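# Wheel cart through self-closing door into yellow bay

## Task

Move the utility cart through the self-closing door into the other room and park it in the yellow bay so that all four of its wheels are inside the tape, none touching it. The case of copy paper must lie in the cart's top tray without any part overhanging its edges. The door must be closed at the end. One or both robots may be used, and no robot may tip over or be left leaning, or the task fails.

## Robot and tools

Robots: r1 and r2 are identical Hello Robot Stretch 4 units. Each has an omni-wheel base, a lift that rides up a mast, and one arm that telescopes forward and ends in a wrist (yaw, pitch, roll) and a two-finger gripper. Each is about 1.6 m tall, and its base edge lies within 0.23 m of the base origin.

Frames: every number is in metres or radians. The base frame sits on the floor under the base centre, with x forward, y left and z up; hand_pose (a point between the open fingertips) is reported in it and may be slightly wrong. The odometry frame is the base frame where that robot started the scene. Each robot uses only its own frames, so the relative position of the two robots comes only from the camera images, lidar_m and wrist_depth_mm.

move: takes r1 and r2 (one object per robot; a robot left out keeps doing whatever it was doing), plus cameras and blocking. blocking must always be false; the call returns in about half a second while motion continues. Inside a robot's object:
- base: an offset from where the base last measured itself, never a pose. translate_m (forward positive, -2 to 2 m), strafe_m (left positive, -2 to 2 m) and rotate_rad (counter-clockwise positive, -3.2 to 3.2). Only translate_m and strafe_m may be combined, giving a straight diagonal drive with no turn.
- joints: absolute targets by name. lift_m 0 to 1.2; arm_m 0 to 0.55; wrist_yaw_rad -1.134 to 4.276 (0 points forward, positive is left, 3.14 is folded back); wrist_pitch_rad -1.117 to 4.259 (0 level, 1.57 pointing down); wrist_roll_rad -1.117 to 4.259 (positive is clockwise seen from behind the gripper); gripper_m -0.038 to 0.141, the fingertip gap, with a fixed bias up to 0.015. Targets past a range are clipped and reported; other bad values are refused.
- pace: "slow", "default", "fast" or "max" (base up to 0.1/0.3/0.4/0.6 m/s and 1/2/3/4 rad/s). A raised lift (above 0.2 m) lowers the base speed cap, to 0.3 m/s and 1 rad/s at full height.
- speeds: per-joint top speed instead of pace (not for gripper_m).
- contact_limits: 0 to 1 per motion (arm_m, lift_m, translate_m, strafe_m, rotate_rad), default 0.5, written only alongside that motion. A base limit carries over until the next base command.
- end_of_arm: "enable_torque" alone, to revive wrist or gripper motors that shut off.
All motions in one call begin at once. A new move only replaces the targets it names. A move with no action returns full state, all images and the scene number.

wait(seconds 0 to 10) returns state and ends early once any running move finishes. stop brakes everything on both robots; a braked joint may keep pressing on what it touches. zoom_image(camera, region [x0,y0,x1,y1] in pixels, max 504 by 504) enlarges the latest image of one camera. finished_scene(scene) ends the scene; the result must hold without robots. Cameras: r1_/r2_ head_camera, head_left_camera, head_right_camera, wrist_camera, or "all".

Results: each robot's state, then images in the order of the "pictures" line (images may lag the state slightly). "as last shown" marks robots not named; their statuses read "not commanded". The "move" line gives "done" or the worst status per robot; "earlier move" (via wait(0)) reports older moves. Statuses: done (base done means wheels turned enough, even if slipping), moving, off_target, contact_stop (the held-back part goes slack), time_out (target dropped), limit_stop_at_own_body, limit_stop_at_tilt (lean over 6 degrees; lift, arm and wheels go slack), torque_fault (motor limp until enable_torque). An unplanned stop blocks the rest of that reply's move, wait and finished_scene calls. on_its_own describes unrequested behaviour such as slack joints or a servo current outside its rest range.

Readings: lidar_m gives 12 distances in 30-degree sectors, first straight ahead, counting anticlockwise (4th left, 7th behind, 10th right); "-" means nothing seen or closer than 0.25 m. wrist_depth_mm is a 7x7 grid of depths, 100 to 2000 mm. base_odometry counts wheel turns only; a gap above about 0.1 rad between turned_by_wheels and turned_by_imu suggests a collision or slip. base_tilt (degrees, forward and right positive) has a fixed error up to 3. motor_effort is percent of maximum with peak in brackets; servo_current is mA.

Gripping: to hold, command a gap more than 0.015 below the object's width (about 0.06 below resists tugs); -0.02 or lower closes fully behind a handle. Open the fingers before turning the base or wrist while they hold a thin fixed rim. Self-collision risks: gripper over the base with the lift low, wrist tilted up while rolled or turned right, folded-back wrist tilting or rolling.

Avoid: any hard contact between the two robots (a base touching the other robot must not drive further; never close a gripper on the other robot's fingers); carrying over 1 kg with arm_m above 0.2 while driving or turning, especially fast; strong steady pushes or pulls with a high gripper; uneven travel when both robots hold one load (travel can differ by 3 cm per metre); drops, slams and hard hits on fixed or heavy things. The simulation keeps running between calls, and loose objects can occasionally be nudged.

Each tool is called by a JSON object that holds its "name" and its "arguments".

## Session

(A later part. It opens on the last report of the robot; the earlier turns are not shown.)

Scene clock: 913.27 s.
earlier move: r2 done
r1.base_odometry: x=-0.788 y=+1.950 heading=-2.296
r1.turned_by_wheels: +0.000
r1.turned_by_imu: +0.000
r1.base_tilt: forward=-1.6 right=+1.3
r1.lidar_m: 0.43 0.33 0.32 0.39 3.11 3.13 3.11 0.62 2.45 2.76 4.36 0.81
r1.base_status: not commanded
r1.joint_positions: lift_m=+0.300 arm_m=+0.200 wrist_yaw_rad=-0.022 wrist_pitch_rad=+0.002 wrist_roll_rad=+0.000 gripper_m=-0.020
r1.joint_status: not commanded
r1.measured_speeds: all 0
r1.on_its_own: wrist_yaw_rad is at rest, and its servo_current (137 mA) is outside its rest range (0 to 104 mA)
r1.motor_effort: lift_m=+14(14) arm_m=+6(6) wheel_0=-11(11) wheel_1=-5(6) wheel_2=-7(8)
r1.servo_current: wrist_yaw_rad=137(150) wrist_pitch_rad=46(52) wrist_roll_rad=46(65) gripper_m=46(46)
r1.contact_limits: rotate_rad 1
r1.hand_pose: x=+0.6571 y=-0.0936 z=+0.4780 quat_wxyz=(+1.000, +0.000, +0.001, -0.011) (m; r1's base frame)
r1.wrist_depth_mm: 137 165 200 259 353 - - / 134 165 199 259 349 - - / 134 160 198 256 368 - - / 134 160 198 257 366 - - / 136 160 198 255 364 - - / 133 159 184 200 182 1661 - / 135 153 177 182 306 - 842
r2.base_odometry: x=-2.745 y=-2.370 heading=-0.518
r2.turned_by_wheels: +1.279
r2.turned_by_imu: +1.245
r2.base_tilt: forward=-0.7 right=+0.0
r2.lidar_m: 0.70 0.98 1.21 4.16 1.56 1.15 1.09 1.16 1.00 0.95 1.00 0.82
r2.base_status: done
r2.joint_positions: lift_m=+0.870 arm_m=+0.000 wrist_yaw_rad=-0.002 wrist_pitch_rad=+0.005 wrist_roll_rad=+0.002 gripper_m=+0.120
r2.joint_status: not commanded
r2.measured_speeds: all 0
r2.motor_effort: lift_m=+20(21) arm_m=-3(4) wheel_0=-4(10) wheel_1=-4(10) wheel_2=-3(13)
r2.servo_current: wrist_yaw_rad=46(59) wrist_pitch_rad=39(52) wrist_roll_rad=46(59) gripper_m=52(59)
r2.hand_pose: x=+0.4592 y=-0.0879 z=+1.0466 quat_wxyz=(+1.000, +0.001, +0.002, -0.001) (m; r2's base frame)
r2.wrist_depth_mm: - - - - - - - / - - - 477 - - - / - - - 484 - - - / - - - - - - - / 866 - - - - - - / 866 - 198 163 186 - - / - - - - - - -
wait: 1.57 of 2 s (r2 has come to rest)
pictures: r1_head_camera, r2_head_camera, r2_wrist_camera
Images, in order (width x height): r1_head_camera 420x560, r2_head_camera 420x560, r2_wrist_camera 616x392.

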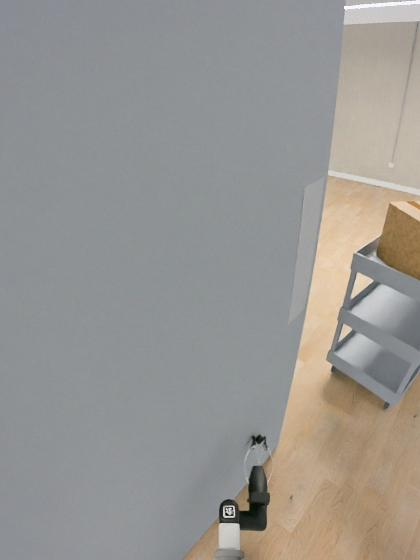

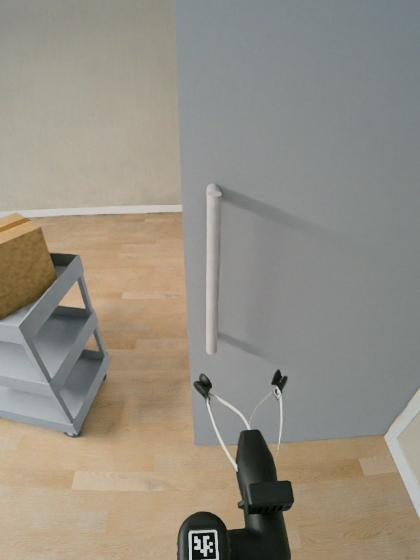

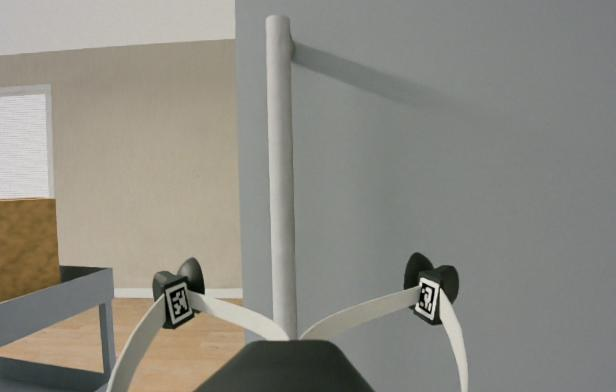

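{"name": "move", "arguments": {"blocking": false, "r2": {"base": {"translate_m": 0.295, "strafe_m": 0.03}, "contact_limits": {"translate_m": 0.2}}}}

{"name": "wait", "arguments": {"seconds": 1.8}}

{"name": "wait", "arguments": {"seconds": 0.5, "cameras": ["r2_wrist_camera", "r2_head_camera"]}}

Scene clock: 921.27 s.
move: r2 moving
r1.base_odometry: x=-0.788 y=+1.950 heading=-2.296
r1.turned_by_wheels: +0.000
r1.turned_by_imu: +0.000
r1.base_tilt: forward=-1.6 right=+1.3
r1.lidar_m: 0.40 0.33 0.33 0.37 3.14 3.12 3.11 0.62 2.46 2.78 4.38 0.79
r1.base_status: not commanded
r1.joint_positions: lift_m=+0.300 arm_m=+0.200 wrist_yaw_rad=-0.022 wrist_pitch_rad=+0.002 wrist_roll_rad=+0.000 gripper_m=-0.020
r1.joint_status: not commanded
r1.measured_speeds: all 0
r1.motor_effort: lift_m=+14(14) arm_m=+6(6) wheel_0=-11(11) wheel_1=-5(5) wheel_2=-7(8)
r1.servo_current: wrist_yaw_rad=130(143) wrist_pitch_rad=39(46) wrist_roll_rad=33(59) gripper_m=46(46)
r1.contact_limits: rotate_rad 1
r1.hand_pose: x=+0.6571 y=-0.0936 z=+0.4780 quat_wxyz=(+1.000, +0.000, +0.001, -0.011) (m; r1's base frame)
r1.wrist_depth_mm: 137 165 198 260 351 - - / 134 165 199 259 349 - - / 134 160 198 257 368 - - / 134 160 198 258 364 - - / 136 159 197 255 364 - - / 133 159 184 199 182 1618 - / 136 153 177 183 304 - 831
r2.base_odometry: x=-2.717 y=-2.383 heading=-0.518
r2.turned_by_wheels: +0.000
r2.turned_by_imu: +0.001
r2.base_tilt: forward=-0.6 right=+0.1
r2.lidar_m: 0.67 0.99 1.15 4.30 1.61 1.17 1.10 1.17 1.02 0.96 1.03 0.78
r2.base_status: translate_m moving; strafe_m moving
r2.joint_positions: lift_m=+0.870 arm_m=+0.000 wrist_yaw_rad=-0.002 wrist_pitch_rad=+0.005 wrist_roll_rad=+0.002 gripper_m=+0.120
r2.joint_status: not commanded
r2.measured_speeds: translate_m=+0.121 strafe_m=+0.012 rotate_rad=-0.001 lift_m=+0.000 arm_m=+0.000 wrist_yaw_rad=+0.000 wrist_pitch_rad=+0.000 wrist_roll_rad=+0.000
r2.motor_effort: lift_m=+20(20) arm_m=-4(4) wheel_0=+8(9) wheel_1=+8(9) wheel_2=-12(14)
r2.servo_current: wrist_yaw_rad=46(52) wrist_pitch_rad=46(46) wrist_roll_rad=39(52) gripper_m=46(59)
r2.contact_limits: translate_m 0.2
r2.hand_pose: x=+0.4592 y=-0.0879 z=+1.0466 quat_wxyz=(+1.000, +0.001, +0.002, -0.001) (m; r2's base frame)
r2.wrist_depth_mm: - - - - - - - / - - - 452 - - - / - - - 455 - - - / - - - 452 - - - / 866 - - 459 - - - / 866 - 198 163 185 - - / - - - - - - -
pictures: none

Scene clock: 923.07 s.
earlier move: r2 moving
r1.base_odometry: x=-0.788 y=+1.950 heading=-2.296
r1.turned_by_wheels: +0.000
r1.turned_by_imu: +0.000
r1.base_tilt: forward=-1.6 right=+1.3
r1.lidar_m: 0.42 0.33 0.32 0.38 3.13 3.13 3.12 0.61 2.48 2.75 4.36 0.83
r1.base_status: not commanded
r1.joint_positions: lift_m=+0.300 arm_m=+0.200 wrist_yaw_rad=-0.022 wrist_pitch_rad=+0.002 wrist_roll_rad=+0.000 gripper_m=-0.020
r1.joint_status: not commanded
r1.measured_speeds: all 0
r1.on_its_own: wrist_yaw_rad is at rest, and its servo_current (137 mA) is outside its rest range (0 to 104 mA)
r1.motor_effort: lift_m=+14(14) arm_m=+6(6) wheel_0=-10(11) wheel_1=-5(5) wheel_2=-8(8)
r1.servo_current: wrist_yaw_rad=137(156) wrist_pitch_rad=39(52) wrist_roll_rad=46(59) gripper_m=46(52)
r1.contact_limits: rotate_rad 1
r1.hand_pose: x=+0.6571 y=-0.0936 z=+0.4780 quat_wxyz=(+1.000, +0.000, +0.001, -0.011) (m; r1's base frame)
r1.wrist_depth_mm: 137 165 198 259 353 - - / 134 165 199 259 349 - - / 134 160 199 257 368 - - / 133 160 199 256 366 - - / 136 159 198 256 366 - - / 133 159 184 200 181 1618 - / 135 154 177 183 307 - 831
r2.base_odometry: x=-2.474 y=-2.490 heading=-0.518
r2.turned_by_wheels: +0.000
r2.turned_by_imu: +0.000
r2.base_tilt: forward=-0.7 right=+0.0
r2.lidar_m: 0.41 0.79 0.74 4.81 2.00 1.44 1.36 1.40 1.05 1.00 0.70 0.51
r2.base_status: translate_m moving; strafe_m moving
r2.joint_positions: lift_m=+0.870 arm_m=+0.000 wrist_yaw_rad=-0.002 wrist_pitch_rad=+0.005 wrist_roll_rad=+0.002 gripper_m=+0.120
r2.joint_status: not commanded
r2.measured_speeds: all 0
r2.motor_effort: lift_m=+20(20) arm_m=-3(4) wheel_0=+2(11) wheel_1=+3(10) wheel_2=-5(14)
r2.servo_current: wrist_yaw_rad=46(59) wrist_pitch_rad=46(52) wrist_roll_rad=46(59) gripper_m=52(59)
r2.contact_limits: translate_m 0.2
r2.hand_pose: x=+0.4592 y=-0.0879 z=+1.0466 quat_wxyz=(+1.000, +0.001, +0.002, -0.001) (m; r2's base frame)
r2.wrist_depth_mm: - - 267 260 258 254 251 / - - 268 189 259 257 254 / - - 271 264 262 257 255 / - - 272 201 264 260 257 / - - 274 201 266 260 258 / - - 201 191 266 264 260 / - - 279 - 267 263 262
wait: 1.80 s; no rest
pictures: none

Scene clock: 923.23 s.
earlier move: r2 done
r1.base_odometry: x=-0.788 y=+1.950 heading=-2.296
r1.turned_by_wheels: +0.000
r1.turned_by_imu: +0.000
r1.base_tilt: forward=-1.6 right=+1.3
r1.lidar_m: 0.44 0.34 0.34 0.38 3.16 3.10 3.14 0.61 2.48 2.76 4.36 0.82
r1.base_status: not commanded
r1.joint_positions: lift_m=+0.300 arm_m=+0.200 wrist_yaw_rad=-0.022 wrist_pitch_rad=+0.002 wrist_roll_rad=+0.000 gripper_m=-0.020
r1.joint_status: not commanded
r1.measured_speeds: all 0
r1.on_its_own: wrist_yaw_rad is at rest, and its servo_current (137 mA) is outside its rest range (0 to 104 mA)
r1.motor_effort: lift_m=+14(14) arm_m=+6(6) wheel_0=-10(11) wheel_1=-5(5) wheel_2=-7(8)
r1.servo_current: wrist_yaw_rad=137(156) wrist_pitch_rad=39(52) wrist_roll_rad=52(59) gripper_m=39(52)
r1.contact_limits: rotate_rad 1
r1.hand_pose: x=+0.6571 y=-0.0936 z=+0.4780 quat_wxyz=(+1.000, +0.000, +0.001, -0.011) (m; r1's base frame)
r1.wrist_depth_mm: 137 166 198 258 351 - - / 134 165 199 257 349 - - / 133 160 198 257 368 - - / 134 160 198 257 364 - - / 136 160 198 255 364 - - / 133 160 184 200 183 1618 - / 135 154 177 183 306 - 842
r2.base_odometry: x=-2.474 y=-2.490 heading=-0.518
r2.turned_by_wheels: +0.000
r2.turned_by_imu: +0.000
r2.base_tilt: forward=-0.7 right=+0.1
r2.lidar_m: 0.43 0.79 0.76 4.79 1.98 1.44 1.37 1.43 1.03 0.98 0.70 0.50
r2.base_status: done
r2.joint_positions: lift_m=+0.870 arm_m=+0.000 wrist_yaw_rad=-0.002 wrist_pitch_rad=+0.005 wrist_roll_rad=+0.002 gripper_m=+0.120
r2.joint_status: not commanded
r2.measured_speeds: all 0
r2.motor_effort: lift_m=+20(20) arm_m=-4(4) wheel_0=+3(11) wheel_1=+3(10) wheel_2=-4(14)
r2.servo_current: wrist_yaw_rad=52(59) wrist_pitch_rad=39(52) wrist_roll_rad=52(59) gripper_m=52(59)
r2.contact_limits: translate_m 0.2
r2.hand_pose: x=+0.4592 y=-0.0879 z=+1.0466 quat_wxyz=(+1.000, +0.001, +0.002, -0.001) (m; r2's base frame)
r2.wrist_depth_mm: - - 267 260 258 255 252 / - - 267 189 259 256 253 / - - 271 265 263 258 254 / - - 272 200 264 259 256 / - - 273 200 266 260 258 / - - 201 191 266 263 259 / - - 277 - 268 264 263
wait: 0.17 of 0.5 s (r2 has come to rest)
pictures: r2_head_camera, r2_wrist_camera
Images, in order (width x height): r2_head_camera 420x560, r2_wrist_camera 616x392.

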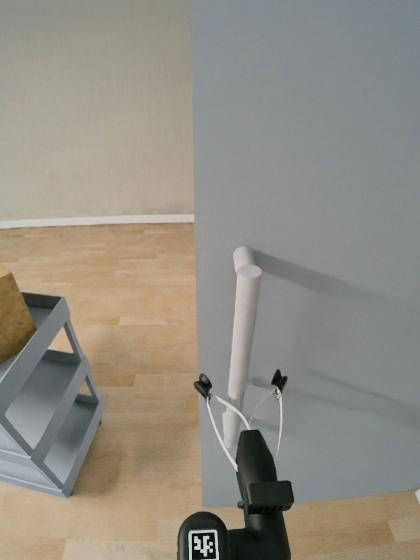

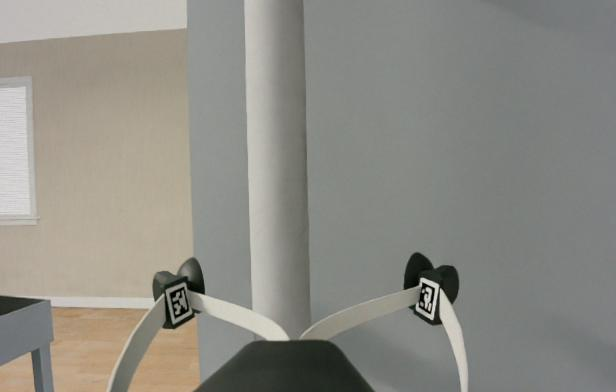

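{"name": "move", "arguments": {"blocking": false, "r2": {"base": {"translate_m": 0.012}, "contact_limits": {"translate_m": 0.2}}}}

{"name": "wait", "arguments": {"seconds": 0.3}}

{"name": "move", "arguments": {"blocking": false, "r2": {"joints": {"gripper_m": -0.03}}}}

{"name": "wait", "arguments": {"seconds": 1.3, "cameras": ["r2_wrist_camera", "r2_head_camera"]}}

Scene clock: 930.20 s.
move: r2 moving
r1: as last shown
r1.lidar_m: 0.44 0.33 0.33 0.38 3.14 3.12 3.12 0.62 2.47 2.78 4.37 0.82
r1.on_its_own: wrist_yaw_rad is at rest, and its servo_current (143 mA) is outside its rest range (0 to 104 mA)
r1.servo_current: wrist_yaw_rad=143(150) wrist_pitch_rad=39(46) wrist_roll_rad=52(59) gripper_m=39(46)
r1.contact_limits: rotate_rad 1
r1.wrist_depth_mm: 137 165 199 259 349 - - / 134 165 199 259 347 - - / 134 160 198 257 368 - - / 133 160 198 257 368 - - / 136 159 198 255 364 - - / 132 159 183 199 182 1618 - / 135 154 177 183 306 - 842
r2.base_odometry: x=-2.464 y=-2.496 heading=-0.518
r2.turned_by_wheels: +0.000
r2.turned_by_imu: +0.001
r2.base_tilt: forward=-0.7 right=+0.1
r2.lidar_m: 0.41 0.78 0.75 4.79 1.99 1.47 1.39 1.44 1.05 1.00 0.65 0.50
r2.base_status: translate_m moving
r2.joint_positions: lift_m=+0.870 arm_m=+0.000 wrist_yaw_rad=-0.002 wrist_pitch_rad=+0.005 wrist_roll_rad=+0.002 gripper_m=+0.120
r2.joint_status: not commanded
r2.measured_speeds: all 0
r2.motor_effort: lift_m=+20(20) arm_m=-4(4) wheel_0=+5(10) wheel_1=+4(7) wheel_2=-6(12)
r2.servo_current: wrist_yaw_rad=46(52) wrist_pitch_rad=46(46) wrist_roll_rad=46(59) gripper_m=46(59)
r2.contact_limits: translate_m 0.2
r2.hand_pose: x=+0.4592 y=-0.0879 z=+1.0466 quat_wxyz=(+1.000, +0.001, +0.002, -0.001) (m; r2's base frame)
r2.wrist_depth_mm: - - 255 249 248 244 242 / - - 258 251 250 246 243 / - - 258 252 251 246 243 / - - 259 255 252 248 246 / - - 260 190 254 250 248 / - - 218 180 213 251 248 / - - 265 - 256 253 250
pictures: none

Scene clock: 930.43 s.
earlier move: r2 done
r1.base_odometry: x=-0.788 y=+1.950 heading=-2.296
r1.turned_by_wheels: +0.000
r1.turned_by_imu: +0.000
r1.base_tilt: forward=-1.6 right=+1.3
r1.lidar_m: 0.41 0.33 0.33 0.38 3.12 3.11 3.15 0.63 2.46 2.77 4.35 0.81
r1.base_status: not commanded
r1.joint_positions: lift_m=+0.300 arm_m=+0.200 wrist_yaw_rad=-0.022 wrist_pitch_rad=+0.002 wrist_roll_rad=+0.000 gripper_m=-0.020
r1.joint_status: not commanded
r1.measured_speeds: all 0
r1.on_its_own: wrist_yaw_rad is at rest, and its servo_current (117 mA) is outside its rest range (0 to 104 mA)
r1.motor_effort: lift_m=+14(14) arm_m=+6(6) wheel_0=-10(11) wheel_1=-6(6) wheel_2=-7(8)
r1.servo_current: wrist_yaw_rad=117(150) wrist_pitch_rad=39(46) wrist_roll_rad=59(59) gripper_m=39(46)
r1.contact_limits: rotate_rad 1
r1.hand_pose: x=+0.6571 y=-0.0936 z=+0.4780 quat_wxyz=(+1.000, +0.000, +0.001, -0.011) (m; r1's base frame)
r1.wrist_depth_mm: 137 165 199 258 351 - - / 133 165 198 259 349 - - / 134 160 198 257 368 - - / 134 160 198 256 366 - - / 136 160 197 255 364 - - / 133 159 183 200 182 1618 - / 135 154 177 183 307 - 842
r2.base_odometry: x=-2.464 y=-2.496 heading=-0.518
r2.turned_by_wheels: +0.000
r2.turned_by_imu: +0.000
r2.base_tilt: forward=-0.7 right=+0.1
r2.lidar_m: 0.38 0.77 0.75 4.78 1.98 1.45 1.38 1.45 1.07 0.99 0.70 0.50
r2.base_status: done
r2.joint_positions: lift_m=+0.870 arm_m=+0.000 wrist_yaw_rad=-0.002 wrist_pitch_rad=+0.005 wrist_roll_rad=+0.002 gripper_m=+0.120
r2.joint_status: not commanded
r2.measured_speeds: all 0
r2.motor_effort: lift_m=+20(20) arm_m=-3(4) wheel_0=+4(10) wheel_1=+4(7) wheel_2=-6(12)
r2.servo_current: wrist_yaw_rad=46(52) wrist_pitch_rad=46(46) wrist_roll_rad=52(59) gripper_m=52(59)
r2.contact_limits: translate_m 0.2
r2.hand_pose: x=+0.4592 y=-0.0879 z=+1.0466 quat_wxyz=(+1.000, +0.001, +0.002, -0.001) (m; r2's base frame)
r2.wrist_depth_mm: - - 255 249 248 244 241 / - - 256 250 249 245 242 / - - 258 253 250 246 243 / - - 259 254 253 248 246 / - - 262 190 255 250 247 / - - 217 180 214 251 249 / - - 266 - 256 252 250
wait: 0.23 of 0.3 s (r2 has come to rest)
pictures: none

Scene clock: 930.93 s.
move: r2 moving
r1.base_odometry: x=-0.788 y=+1.950 heading=-2.296
r1.turned_by_wheels: +0.000
r1.turned_by_imu: +0.000
r1.base_tilt: forward=-1.6 right=+1.3
r1.lidar_m: 0.43 0.33 0.32 0.38 3.12 3.12 3.12 0.63 2.48 2.76 4.37 0.80
r1.base_status: not commanded
r1.joint_positions: lift_m=+0.300 arm_m=+0.200 wrist_yaw_rad=-0.022 wrist_pitch_rad=+0.002 wrist_roll_rad=+0.000 gripper_m=-0.020
r1.joint_status: not commanded
r1.measured_speeds: all 0
r1.motor_effort: lift_m=+14(14) arm_m=+6(6) wheel_0=-10(11) wheel_1=-5(5) wheel_2=-7(8)
r1.servo_current: wrist_yaw_rad=143(143) wrist_pitch_rad=39(46) wrist_roll_rad=52(72) gripper_m=39(46)
r1.contact_limits: rotate_rad 1
r1.hand_pose: x=+0.6571 y=-0.0936 z=+0.4780 quat_wxyz=(+1.000, +0.000, +0.001, -0.011) (m; r1's base frame)
r1.wrist_depth_mm: 137 165 198 260 351 - - / 134 165 198 260 351 - - / 134 160 198 257 368 - - / 134 160 198 256 364 - - / 136 159 197 255 364 - - / 133 160 185 200 183 1618 - / 135 153 177 183 304 - 831
r2.base_odometry: x=-2.464 y=-2.496 heading=-0.518
r2.turned_by_wheels: +0.000
r2.turned_by_imu: +0.000
r2.base_tilt: forward=-0.6 right=+0.0
r2.lidar_m: 0.40 0.77 0.74 4.79 1.98 1.46 1.40 1.44 1.02 1.00 0.69 0.51
r2.base_status: not commanded
r2.joint_positions: lift_m=+0.870 arm_m=+0.000 wrist_yaw_rad=-0.002 wrist_pitch_rad=+0.005 wrist_roll_rad=+0.002 gripper_m=+0.106
r2.joint_status: gripper_m moving
r2.measured_speeds: all 0
r2.motor_effort: lift_m=+20(20) arm_m=-4(4) wheel_0=+4(5) wheel_1=+5(5) wheel_2=-6(6)
r2.servo_current: wrist_yaw_rad=46(52) wrist_pitch_rad=46(52) wrist_roll_rad=39(59) gripper_m=104(104)
r2.contact_limits: translate_m 0.2
r2.hand_pose: x=+0.4592 y=-0.0879 z=+1.0466 quat_wxyz=(+1.000, +0.001, +0.002, -0.001) (m; r2's base frame)
r2.wrist_depth_mm: - - 254 248 248 243 240 / - - 257 251 250 246 242 / - - 258 253 251 247 244 / - - 260 253 253 248 246 / - - 262 189 253 250 246 / - - 196 180 200 251 249 / - - 266 - 256 253 250
pictures: none

Scene clock: 932.23 s.
earlier move: r2 moving
r1.base_odometry: x=-0.788 y=+1.950 heading=-2.296
r1.turned_by_wheels: +0.000
r1.turned_by_imu: +0.000
r1.base_tilt: forward=-1.6 right=+1.3
r1.lidar_m: 0.43 0.35 0.31 0.39 3.13 3.12 3.13 0.62 2.47 2.76 4.39 0.81
r1.base_status: not commanded
r1.joint_positions: lift_m=+0.300 arm_m=+0.200 wrist_yaw_rad=-0.018 wrist_pitch_rad=+0.002 wrist_roll_rad=+0.000 gripper_m=-0.020
r1.joint_status: not commanded
r1.measured_speeds: translate_m=+0.000 strafe_m=+0.000 rotate_rad=+0.000 lift_m=+0.000 arm_m=+0.000 wrist_yaw_rad=+0.012 wrist_pitch_rad=+0.000 wrist_roll_rad=+0.000
r1.motor_effort: lift_m=+14(14) arm_m=+6(6) wheel_0=-10(11) wheel_1=-5(5) wheel_2=-7(8)
r1.servo_current: wrist_yaw_rad=111(143) wrist_pitch_rad=39(52) wrist_roll_rad=46(72) gripper_m=46(52)
r1.contact_limits: rotate_rad 1
r1.hand_pose: x=+0.6575 y=-0.0926 z=+0.4780 quat_wxyz=(+1.000, +0.000, +0.001, -0.009) (m; r1's base frame)
r1.wrist_depth_mm: 140 168 202 265 357 - - / 137 164 203 264 359 - - / 140 164 203 264 355 - - / 137 164 202 262 373 - - / 140 163 202 262 373 - - / 139 163 185 198 329 1618 - / 138 153 182 230 312 - 904
r2.base_odometry: x=-2.464 y=-2.496 heading=-0.518
r2.turned_by_wheels: +0.000
r2.turned_by_imu: +0.001
r2.base_tilt: forward=-0.7 right=+0.1
r2.lidar_m: 0.37 0.78 0.74 4.79 1.96 1.43 1.37 1.42 1.05 1.00 0.67 0.49
r2.base_status: not commanded
r2.joint_positions: lift_m=+0.870 arm_m=+0.000 wrist_yaw_rad=+0.007 wrist_pitch_rad=+0.005 wrist_roll_rad=+0.002 gripper_m=-0.025
r2.joint_status: gripper_m moving
r2.measured_speeds: all 0
r2.motor_effort: lift_m=+20(20) arm_m=-4(4) wheel_0=+5(5) wheel_1=+4(5) wheel_2=-2(6)
r2.servo_current: wrist_yaw_rad=46(59) wrist_pitch_rad=46(52) wrist_roll_rad=39(59) gripper_m=195(215)
r2.contact_limits: translate_m 0.2
r2.hand_pose: x=+0.4599 y=-0.0855 z=+1.0466 quat_wxyz=(+1.000, +0.001, +0.002, +0.003) (m; r2's base frame)
r2.wrist_depth_mm: - - 244 164 236 232 228 / - - 245 164 237 233 229 / - - 247 165 239 234 230 / - - 249 166 240 236 232 / - - 251 167 241 237 234 / - - 187 167 181 238 236 / - - 254 - - 238 236
wait: 1.30 s; no rest
pictures: r2_head_camera, r2_wrist_camera
Images, in order (width x height): r2_head_camera 420x560, r2_wrist_camera 616x392.

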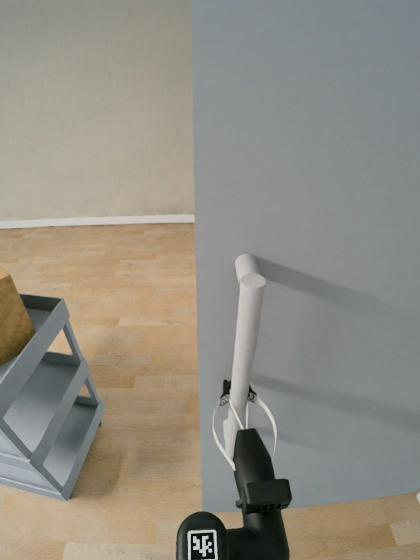

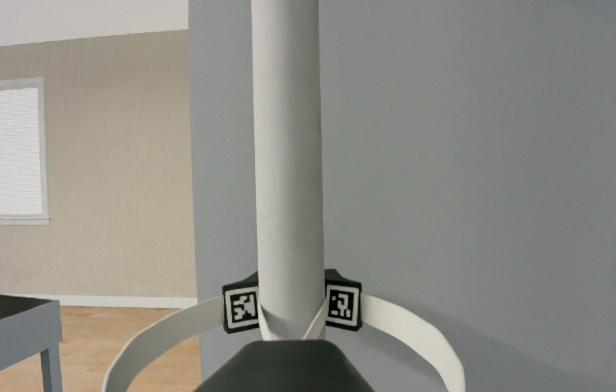

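{"name": "move", "arguments": {"blocking": false, "r2": {"base": {"translate_m": -0.25}, "pace": "slow", "contact_limits": {"translate_m": 0.6}}}}

{"name": "wait", "arguments": {"seconds": 3, "cameras": ["r2_wrist_camera", "r2_head_camera", "r1_head_camera"]}}

Scene clock: 937.93 s.
earlier move: r2 done
move: r2 moving
r1: as last shown
r1.base_odometry: x=-0.788 y=+1.950 heading=-2.295
r1.turned_by_wheels: +0.001
r1.turned_by_imu: +0.001
r1.lidar_m: 0.45 0.34 0.33 0.38 3.13 3.12 3.15 0.62 2.48 2.76 4.37 0.87
r1.joint_positions: lift_m=+0.300 arm_m=+0.200 wrist_yaw_rad=-0.007 wrist_pitch_rad=+0.002 wrist_roll_rad=+0.000 gripper_m=-0.020
r1.measured_speeds: translate_m=+0.000 strafe_m=+0.000 rotate_rad=+0.003 lift_m=+0.000 arm_m=+0.000 wrist_yaw_rad=+0.049 wrist_pitch_rad=+0.000 wrist_roll_rad=+0.000
r1.motor_effort: lift_m=+14(14) arm_m=+5(6) wheel_0=-7(10) wheel_1=-4(5) wheel_2=-4(6)
r1.servo_current: wrist_yaw_rad=52(104) wrist_pitch_rad=33(52) wrist_roll_rad=39(59) gripper_m=33(46)
r1.contact_limits: rotate_rad 1
r1.hand_pose: x=+0.6586 y=-0.0893 z=+0.4780 quat_wxyz=(+1.000, +0.000, +0.001, -0.003) (m; r1's base frame)
r1.wrist_depth_mm: 140 167 206 270 362 - - / 139 167 207 268 357 - - / 140 167 206 267 375 - - / 146 167 213 266 375 - - / 139 166 205 265 373 - - / 138 165 186 192 353 1618 - / 141 153 195 180 170 1078 891
r2.base_odometry: x=-2.474 y=-2.490 heading=-0.517
r2.turned_by_wheels: +0.000
r2.turned_by_imu: +0.001
r2.base_tilt: forward=-0.6 right=+0.0
r2.lidar_m: 0.40 0.77 0.75 4.79 1.98 1.42 1.37 1.42 1.05 0.99 0.66 0.48
r2.base_status: translate_m moving
r2.joint_positions: lift_m=+0.870 arm_m=+0.000 wrist_yaw_rad=+0.007 wrist_pitch_rad=+0.005 wrist_roll_rad=+0.002 gripper_m=-0.029
r2.joint_status: all done
r2.measured_speeds: translate_m=-0.049 strafe_m=+0.000 rotate_rad=-0.004 lift_m=+0.000 arm_m=+0.000 wrist_yaw_rad=+0.000 wrist_pitch_rad=+0.000 wrist_roll_rad=+0.000
r2.motor_effort: lift_m=+20(20) arm_m=-4(4) wheel_0=-7(7) wheel_1=-8(8) wheel_2=+16(17)
r2.servo_current: wrist_yaw_rad=59(65) wrist_pitch_rad=46(46) wrist_roll_rad=46(59) gripper_m=111(111)
r2.contact_limits: translate_m 0.6
r2.hand_pose: x=+0.4599 y=-0.0855 z=+1.0466 quat_wxyz=(+1.000, +0.001, +0.002, +0.003) (m; r2's base frame)
r2.wrist_depth_mm: - - 244 163 236 233 229 / - - 246 164 237 233 230 / - - 247 164 240 235 232 / - - 248 165 240 236 234 / - - 250 166 243 238 235 / - - 186 167 181 239 236 / - - 253 - 244 239 238
pictures: none

Scene clock: 940.93 s.
earlier move: r2 contact_stop
r1.base_odometry: x=-0.788 y=+1.950 heading=-2.295
r1.turned_by_wheels: +0.000
r1.turned_by_imu: +0.000
r1.base_tilt: forward=-1.6 right=+1.3
r1.lidar_m: 0.54 0.39 0.36 0.37 3.12 3.13 3.12 0.62 2.47 2.78 4.34 1.27
r1.base_status: not commanded
r1.joint_positions: lift_m=+0.300 arm_m=+0.200 wrist_yaw_rad=-0.003 wrist_pitch_rad=+0.002 wrist_roll_rad=+0.000 gripper_m=-0.020
r1.joint_status: not commanded
r1.measured_speeds: all 0
r1.motor_effort: lift_m=+14(14) arm_m=+5(6) wheel_0=-5(10) wheel_1=-4(5) wheel_2=-2(6)
r1.servo_current: wrist_yaw_rad=46(104) wrist_pitch_rad=39(52) wrist_roll_rad=59(72) gripper_m=46(52)
r1.contact_limits: rotate_rad 1
r1.hand_pose: x=+0.6589 y=-0.0882 z=+0.4780 quat_wxyz=(+1.000, +0.000, +0.001, -0.001) (m; r1's base frame)
r1.wrist_depth_mm: 236 294 382 - - - - / 236 294 379 - - - - / 242 294 382 - - - - / 236 293 382 - - - - / 235 293 377 530 - - - / 234 290 332 191 1661 1576 - / 238 268 183 445 161 1078 854
r2.base_odometry: x=-2.622 y=-2.413 heading=-0.485
r2.turned_by_wheels: +0.032
r2.turned_by_imu: -0.158
r2.base_tilt: forward=-0.8 right=+0.1
r2.lidar_m: 0.40 0.88 0.82 4.76 2.14 1.39 1.26 1.26 1.17 1.05 0.96 0.51
r2.base_status: translate_m contact_stop
r2.joint_positions: lift_m=+0.870 arm_m=+0.000 wrist_yaw_rad=+0.003 wrist_pitch_rad=+0.001 wrist_roll_rad=+0.001 gripper_m=-0.029
r2.joint_status: all done
r2.measured_speeds: translate_m=+0.070 strafe_m=+0.021 rotate_rad=-0.151 lift_m=+0.000 arm_m=+0.000 wrist_yaw_rad=+0.035 wrist_pitch_rad=+0.000 wrist_roll_rad=+0.000
r2.on_its_own: the wheels are slack since a contact_stop
r2.motor_effort: lift_m=+18(20) arm_m=-4(10) wheel_0=-2(19) wheel_1=+0(9) wheel_2=+0(32)
r2.servo_current: wrist_yaw_rad=52(150) wrist_pitch_rad=39(52) wrist_roll_rad=46(65) gripper_m=98(117)
r2.contact_limits: translate_m 0.6
r2.hand_pose: x=+0.4595 y=-0.0867 z=+1.0479 quat_wxyz=(+1.000, +0.001, +0.000, +0.001) (m; r2's base frame)
r2.wrist_depth_mm: - - 225 156 256 277 296 / - - 224 158 258 278 294 / - - 226 158 258 279 300 / - - 227 160 262 281 297 / - - 228 160 264 282 304 / - - 184 161 180 285 306 / - - 229 - 268 289 309
wait: 3.00 s; no rest
pictures: r1_head_camera, r2_head_camera, r2_wrist_camera
Images, in order (width x height): r1_head_camera 420x560, r2_head_camera 420x560, r2_wrist_camera 616x392.

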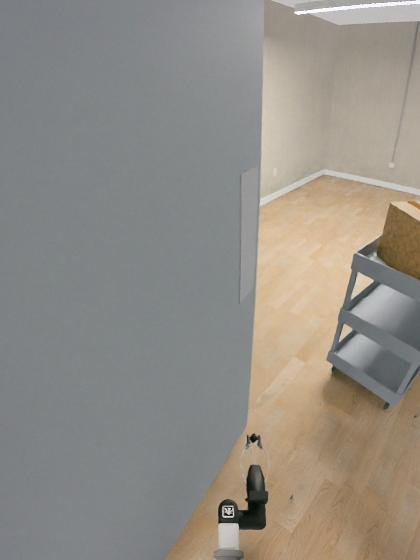

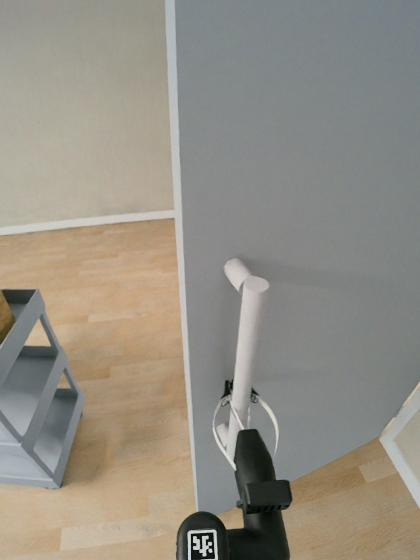

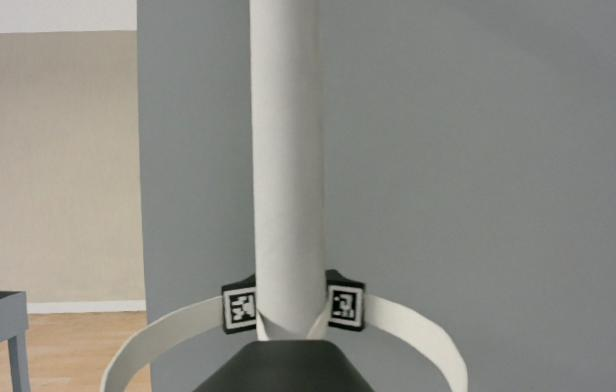

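{"name": "stop", "arguments": {"cameras": ["r2_wrist_camera", "r1_head_camera"]}}

Scene clock: 944.53 s.
earlier move: r2 contact_stop
stop: r2's wheels hold again
r1.base_odometry: x=-0.788 y=+1.950 heading=-2.295
r1.turned_by_wheels: +0.000
r1.turned_by_imu: +0.000
r1.base_tilt: forward=-1.5 right=+1.3
r1.lidar_m: 0.51 0.37 0.34 0.38 3.14 3.11 3.10 0.63 2.46 2.76 4.36 1.28
r1.base_status: not commanded
r1.joint_positions: lift_m=+0.300 arm_m=+0.200 wrist_yaw_rad=-0.003 wrist_pitch_rad=+0.002 wrist_roll_rad=+0.000 gripper_m=-0.020
r1.joint_status: not commanded
r1.measured_speeds: all 0
r1.motor_effort: lift_m=+14(14) arm_m=+5(6) wheel_0=-5(10) wheel_1=-3(5) wheel_2=-2(6)
r1.servo_current: wrist_yaw_rad=39(104) wrist_pitch_rad=39(52) wrist_roll_rad=46(72) gripper_m=46(52)
r1.contact_limits: rotate_rad 1
r1.hand_pose: x=+0.6589 y=-0.0882 z=+0.4780 quat_wxyz=(+1.000, +0.000, +0.001, -0.001) (m; r1's base frame)
r1.wrist_depth_mm: 220 264 340 477 - - - / 220 273 342 469 - - - / 220 264 340 466 - - - / 214 263 336 462 - - - / 213 263 334 436 - - - / 217 260 298 191 1661 1576 - / 217 236 306 394 161 1118 854
r2.base_odometry: x=-2.606 y=-2.418 heading=-0.440
r2.turned_by_wheels: +0.046
r2.turned_by_imu: +0.043
r2.base_tilt: forward=-0.6 right=+0.1
r2.lidar_m: 0.40 0.83 0.81 4.75 2.05 1.37 1.25 1.29 1.12 1.03 0.86 0.51
r2.base_status: translate_m contact_stop (by the wheels' count: -0.162 of -0.250)
r2.joint_positions: lift_m=+0.870 arm_m=+0.000 wrist_yaw_rad=+0.005 wrist_pitch_rad=+0.001 wrist_roll_rad=+0.001 gripper_m=-0.029
r2.joint_status: all done
r2.measured_speeds: all 0
r2.motor_effort: lift_m=+18(20) arm_m=-4(10) wheel_0=+0(19) wheel_1=+0(9) wheel_2=+0(32)
r2.servo_current: wrist_yaw_rad=59(150) wrist_pitch_rad=46(52) wrist_roll_rad=46(65) gripper_m=98(117)
r2.contact_limits: translate_m 0.6
r2.hand_pose: x=+0.4598 y=-0.0859 z=+1.0479 quat_wxyz=(+1.000, +0.001, +0.000, +0.003) (m; r2's base frame)
r2.wrist_depth_mm: - - 231 161 255 267 285 / - - 233 162 257 271 282 / - - 235 164 258 273 285 / - - 235 166 259 274 289 / - - 237 166 262 274 290 / - - 187 167 179 278 290 / - - 236 - 266 281 293
pictures: r1_head_camera, r2_wrist_camera
Images, in order (width x height): r1_head_camera 420x560, r2_wrist_camera 616x392.

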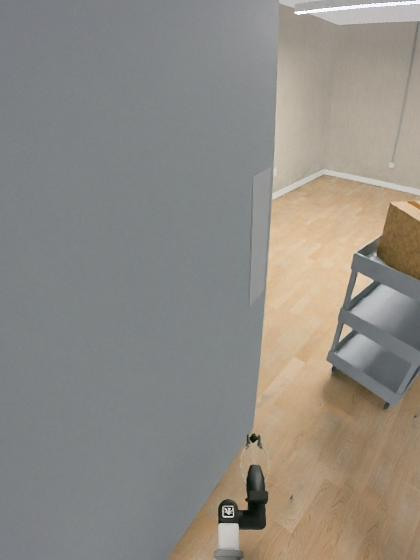

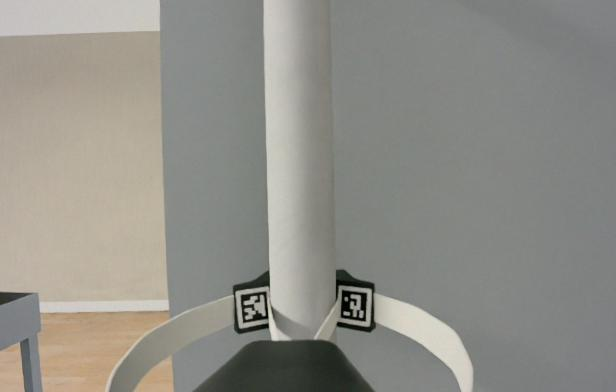

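{"name": "move", "arguments": {"blocking": false, "r1": {"base": {"translate_m": 0.416, "strafe_m": -0.277}, "joints": {"arm_m": 0.0}}}}

{"name": "wait", "arguments": {"seconds": 2.6, "cameras": ["r1_head_camera", "r1_head_left_camera", "r1_head_right_camera"]}}

Scene clock: 960.10 s.
move: r1 moving
r1.base_odometry: x=-0.822 y=+1.941 heading=-2.295
r1.turned_by_wheels: +0.000
r1.turned_by_imu: +0.000
r1.base_tilt: forward=-1.6 right=+1.3
r1.lidar_m: 0.53 0.35 0.34 0.38 3.16 3.13 3.21 0.65 2.48 2.79 4.37 1.25
r1.base_status: translate_m moving; strafe_m moving
r1.joint_positions: lift_m=+0.300 arm_m=+0.149 wrist_yaw_rad=-0.003 wrist_pitch_rad=+0.002 wrist_roll_rad=+0.000 gripper_m=-0.020
r1.joint_status: arm_m moving
r1.measured_speeds: translate_m=+0.113 strafe_m=-0.076 rotate_rad=-0.001 lift_m=+0.000 arm_m=-0.195 wrist_yaw_rad=+0.002 wrist_pitch_rad=+0.000 wrist_roll_rad=+0.000
r1.motor_effort: lift_m=+14(14) arm_m=-5(7) wheel_0=+9(10) wheel_1=-5(6) wheel_2=-9(9)
r1.servo_current: wrist_yaw_rad=39(52) wrist_pitch_rad=46(52) wrist_roll_rad=33(52) gripper_m=46(46)
r1.hand_pose: x=+0.6085 y=-0.0882 z=+0.4780 quat_wxyz=(+1.000, +0.000, +0.001, -0.001) (m; r1's base frame)
r1.wrist_depth_mm: 236 281 357 484 - - - / 236 281 357 480 - - - / 236 281 357 477 - - - / 229 281 353 477 - - - / 234 278 353 477 - - - / 233 277 317 191 1661 1618 866 / 233 259 324 410 161 1118 891
r2: as last shown
r2.turned_by_wheels: +0.000
r2.turned_by_imu: +0.000
r2.base_tilt: forward=-0.7 right=+0.1
r2.lidar_m: 0.39 0.83 0.80 4.75 2.08 1.39 1.25 1.29 1.12 1.02 0.88 0.50
r2.motor_effort: lift_m=+18(18) arm_m=-4(4) wheel_0=+0(0) wheel_1=-1(1) wheel_2=+0(0)
r2.servo_current: wrist_yaw_rad=52(65) wrist_pitch_rad=39(46) wrist_roll_rad=46(52) gripper_m=98(98)
r2.contact_limits: translate_m 0.6
r2.wrist_depth_mm: - - 232 161 255 268 282 / - - 234 163 257 271 282 / - - 235 164 258 272 286 / - - 236 166 259 273 287 / - - 237 166 263 274 289 / - - 187 167 179 278 290 / - - 236 - 266 279 294
pictures: none

Scene clock: 962.63 s.
earlier move: r1 done
r1.base_odometry: x=-1.272 y=+1.822 heading=-2.295
r1.turned_by_wheels: +0.000
r1.turned_by_imu: -0.001
r1.base_tilt: forward=-1.6 right=+1.3
r1.lidar_m: 0.55 0.38 0.36 0.40 0.58 3.61 0.95 1.22 2.53 2.82 0.79 0.79
r1.base_status: done
r1.joint_positions: lift_m=+0.300 arm_m=+0.000 wrist_yaw_rad=-0.003 wrist_pitch_rad=+0.002 wrist_roll_rad=+0.000 gripper_m=-0.020
r1.joint_status: all done
r1.measured_speeds: all 0
r1.motor_effort: lift_m=+14(14) arm_m=-5(7) wheel_0=+0(11) wheel_1=-2(6) wheel_2=+0(10)
r1.servo_current: wrist_yaw_rad=59(91) wrist_pitch_rad=39(52) wrist_roll_rad=59(78) gripper_m=46(52)
r1.hand_pose: x=+0.4592 y=-0.0882 z=+0.4780 quat_wxyz=(+1.000, +0.000, +0.001, -0.001) (m; r1's base frame)
r1.wrist_depth_mm: - - - - - 615 585 / - - - - - - - / - - - - - - - / - - - - - - - / - - - - - - - / 1708 1808 1618 191 654 1661 1708 / 768 1205 178 1160 161 - -
r2.base_odometry: x=-2.606 y=-2.418 heading=-0.440
r2.turned_by_wheels: +0.000
r2.turned_by_imu: +0.000
r2.base_tilt: forward=-0.6 right=+0.1
r2.lidar_m: 0.39 0.84 0.77 4.75 2.07 1.38 1.27 1.28 1.14 1.04 0.88 0.51
r2.base_status: not commanded
r2.joint_positions: lift_m=+0.870 arm_m=+0.000 wrist_yaw_rad=+0.005 wrist_pitch_rad=+0.001 wrist_roll_rad=+0.001 gripper_m=-0.029
r2.joint_status: not commanded
r2.measured_speeds: all 0
r2.motor_effort: lift_m=+18(19) arm_m=-4(4) wheel_0=+0(1) wheel_1=+0(1) wheel_2=+0(0)
r2.servo_current: wrist_yaw_rad=46(65) wrist_pitch_rad=46(46) wrist_roll_rad=39(59) gripper_m=98(104)
r2.contact_limits: translate_m 0.6
r2.hand_pose: x=+0.4598 y=-0.0859 z=+1.0479 quat_wxyz=(+1.000, +0.001, +0.000, +0.003) (m; r2's base frame)
r2.wrist_depth_mm: - - 231 162 256 270 283 / - - 234 163 257 271 282 / - - 235 164 257 272 286 / - - 236 165 258 273 287 / - - 237 166 262 276 289 / - - 187 167 179 281 290 / - - 237 - 265 278 293
wait: 2.53 of 2.6 s (r1 has come to rest)
pictures: r1_head_camera, r1_head_left_camera, r1_head_right_camera
Images, in order (width x height): r1_head_camera 420x560, r1_head_left_camera 420x672, r1_head_right_camera 420x672.

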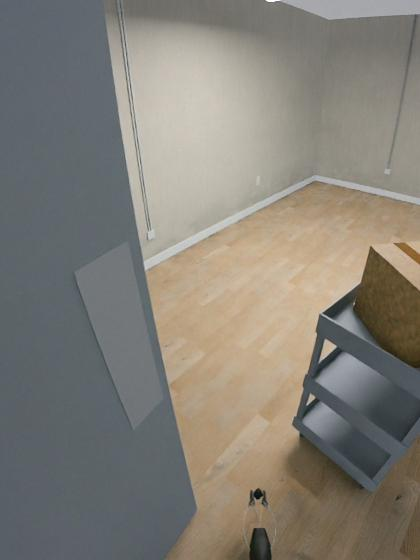

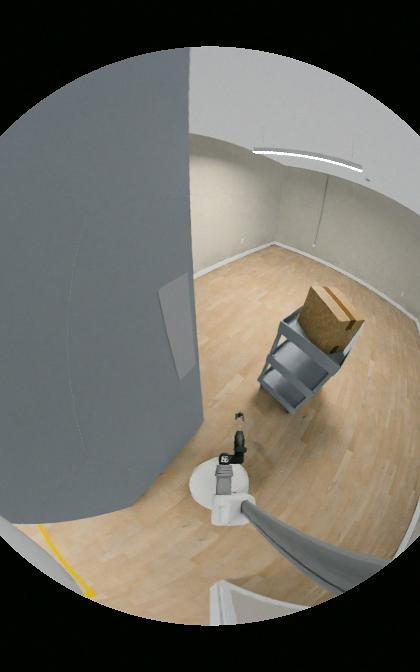

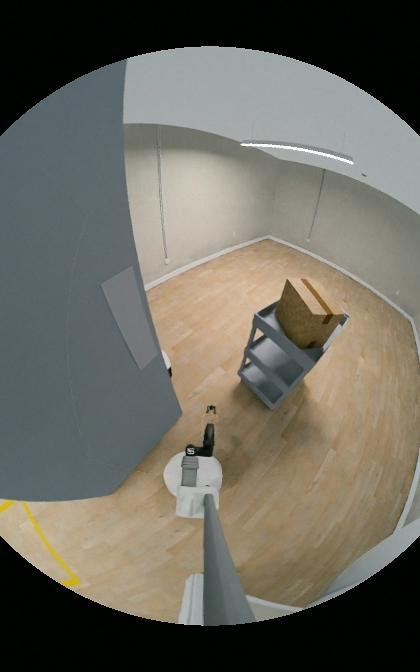

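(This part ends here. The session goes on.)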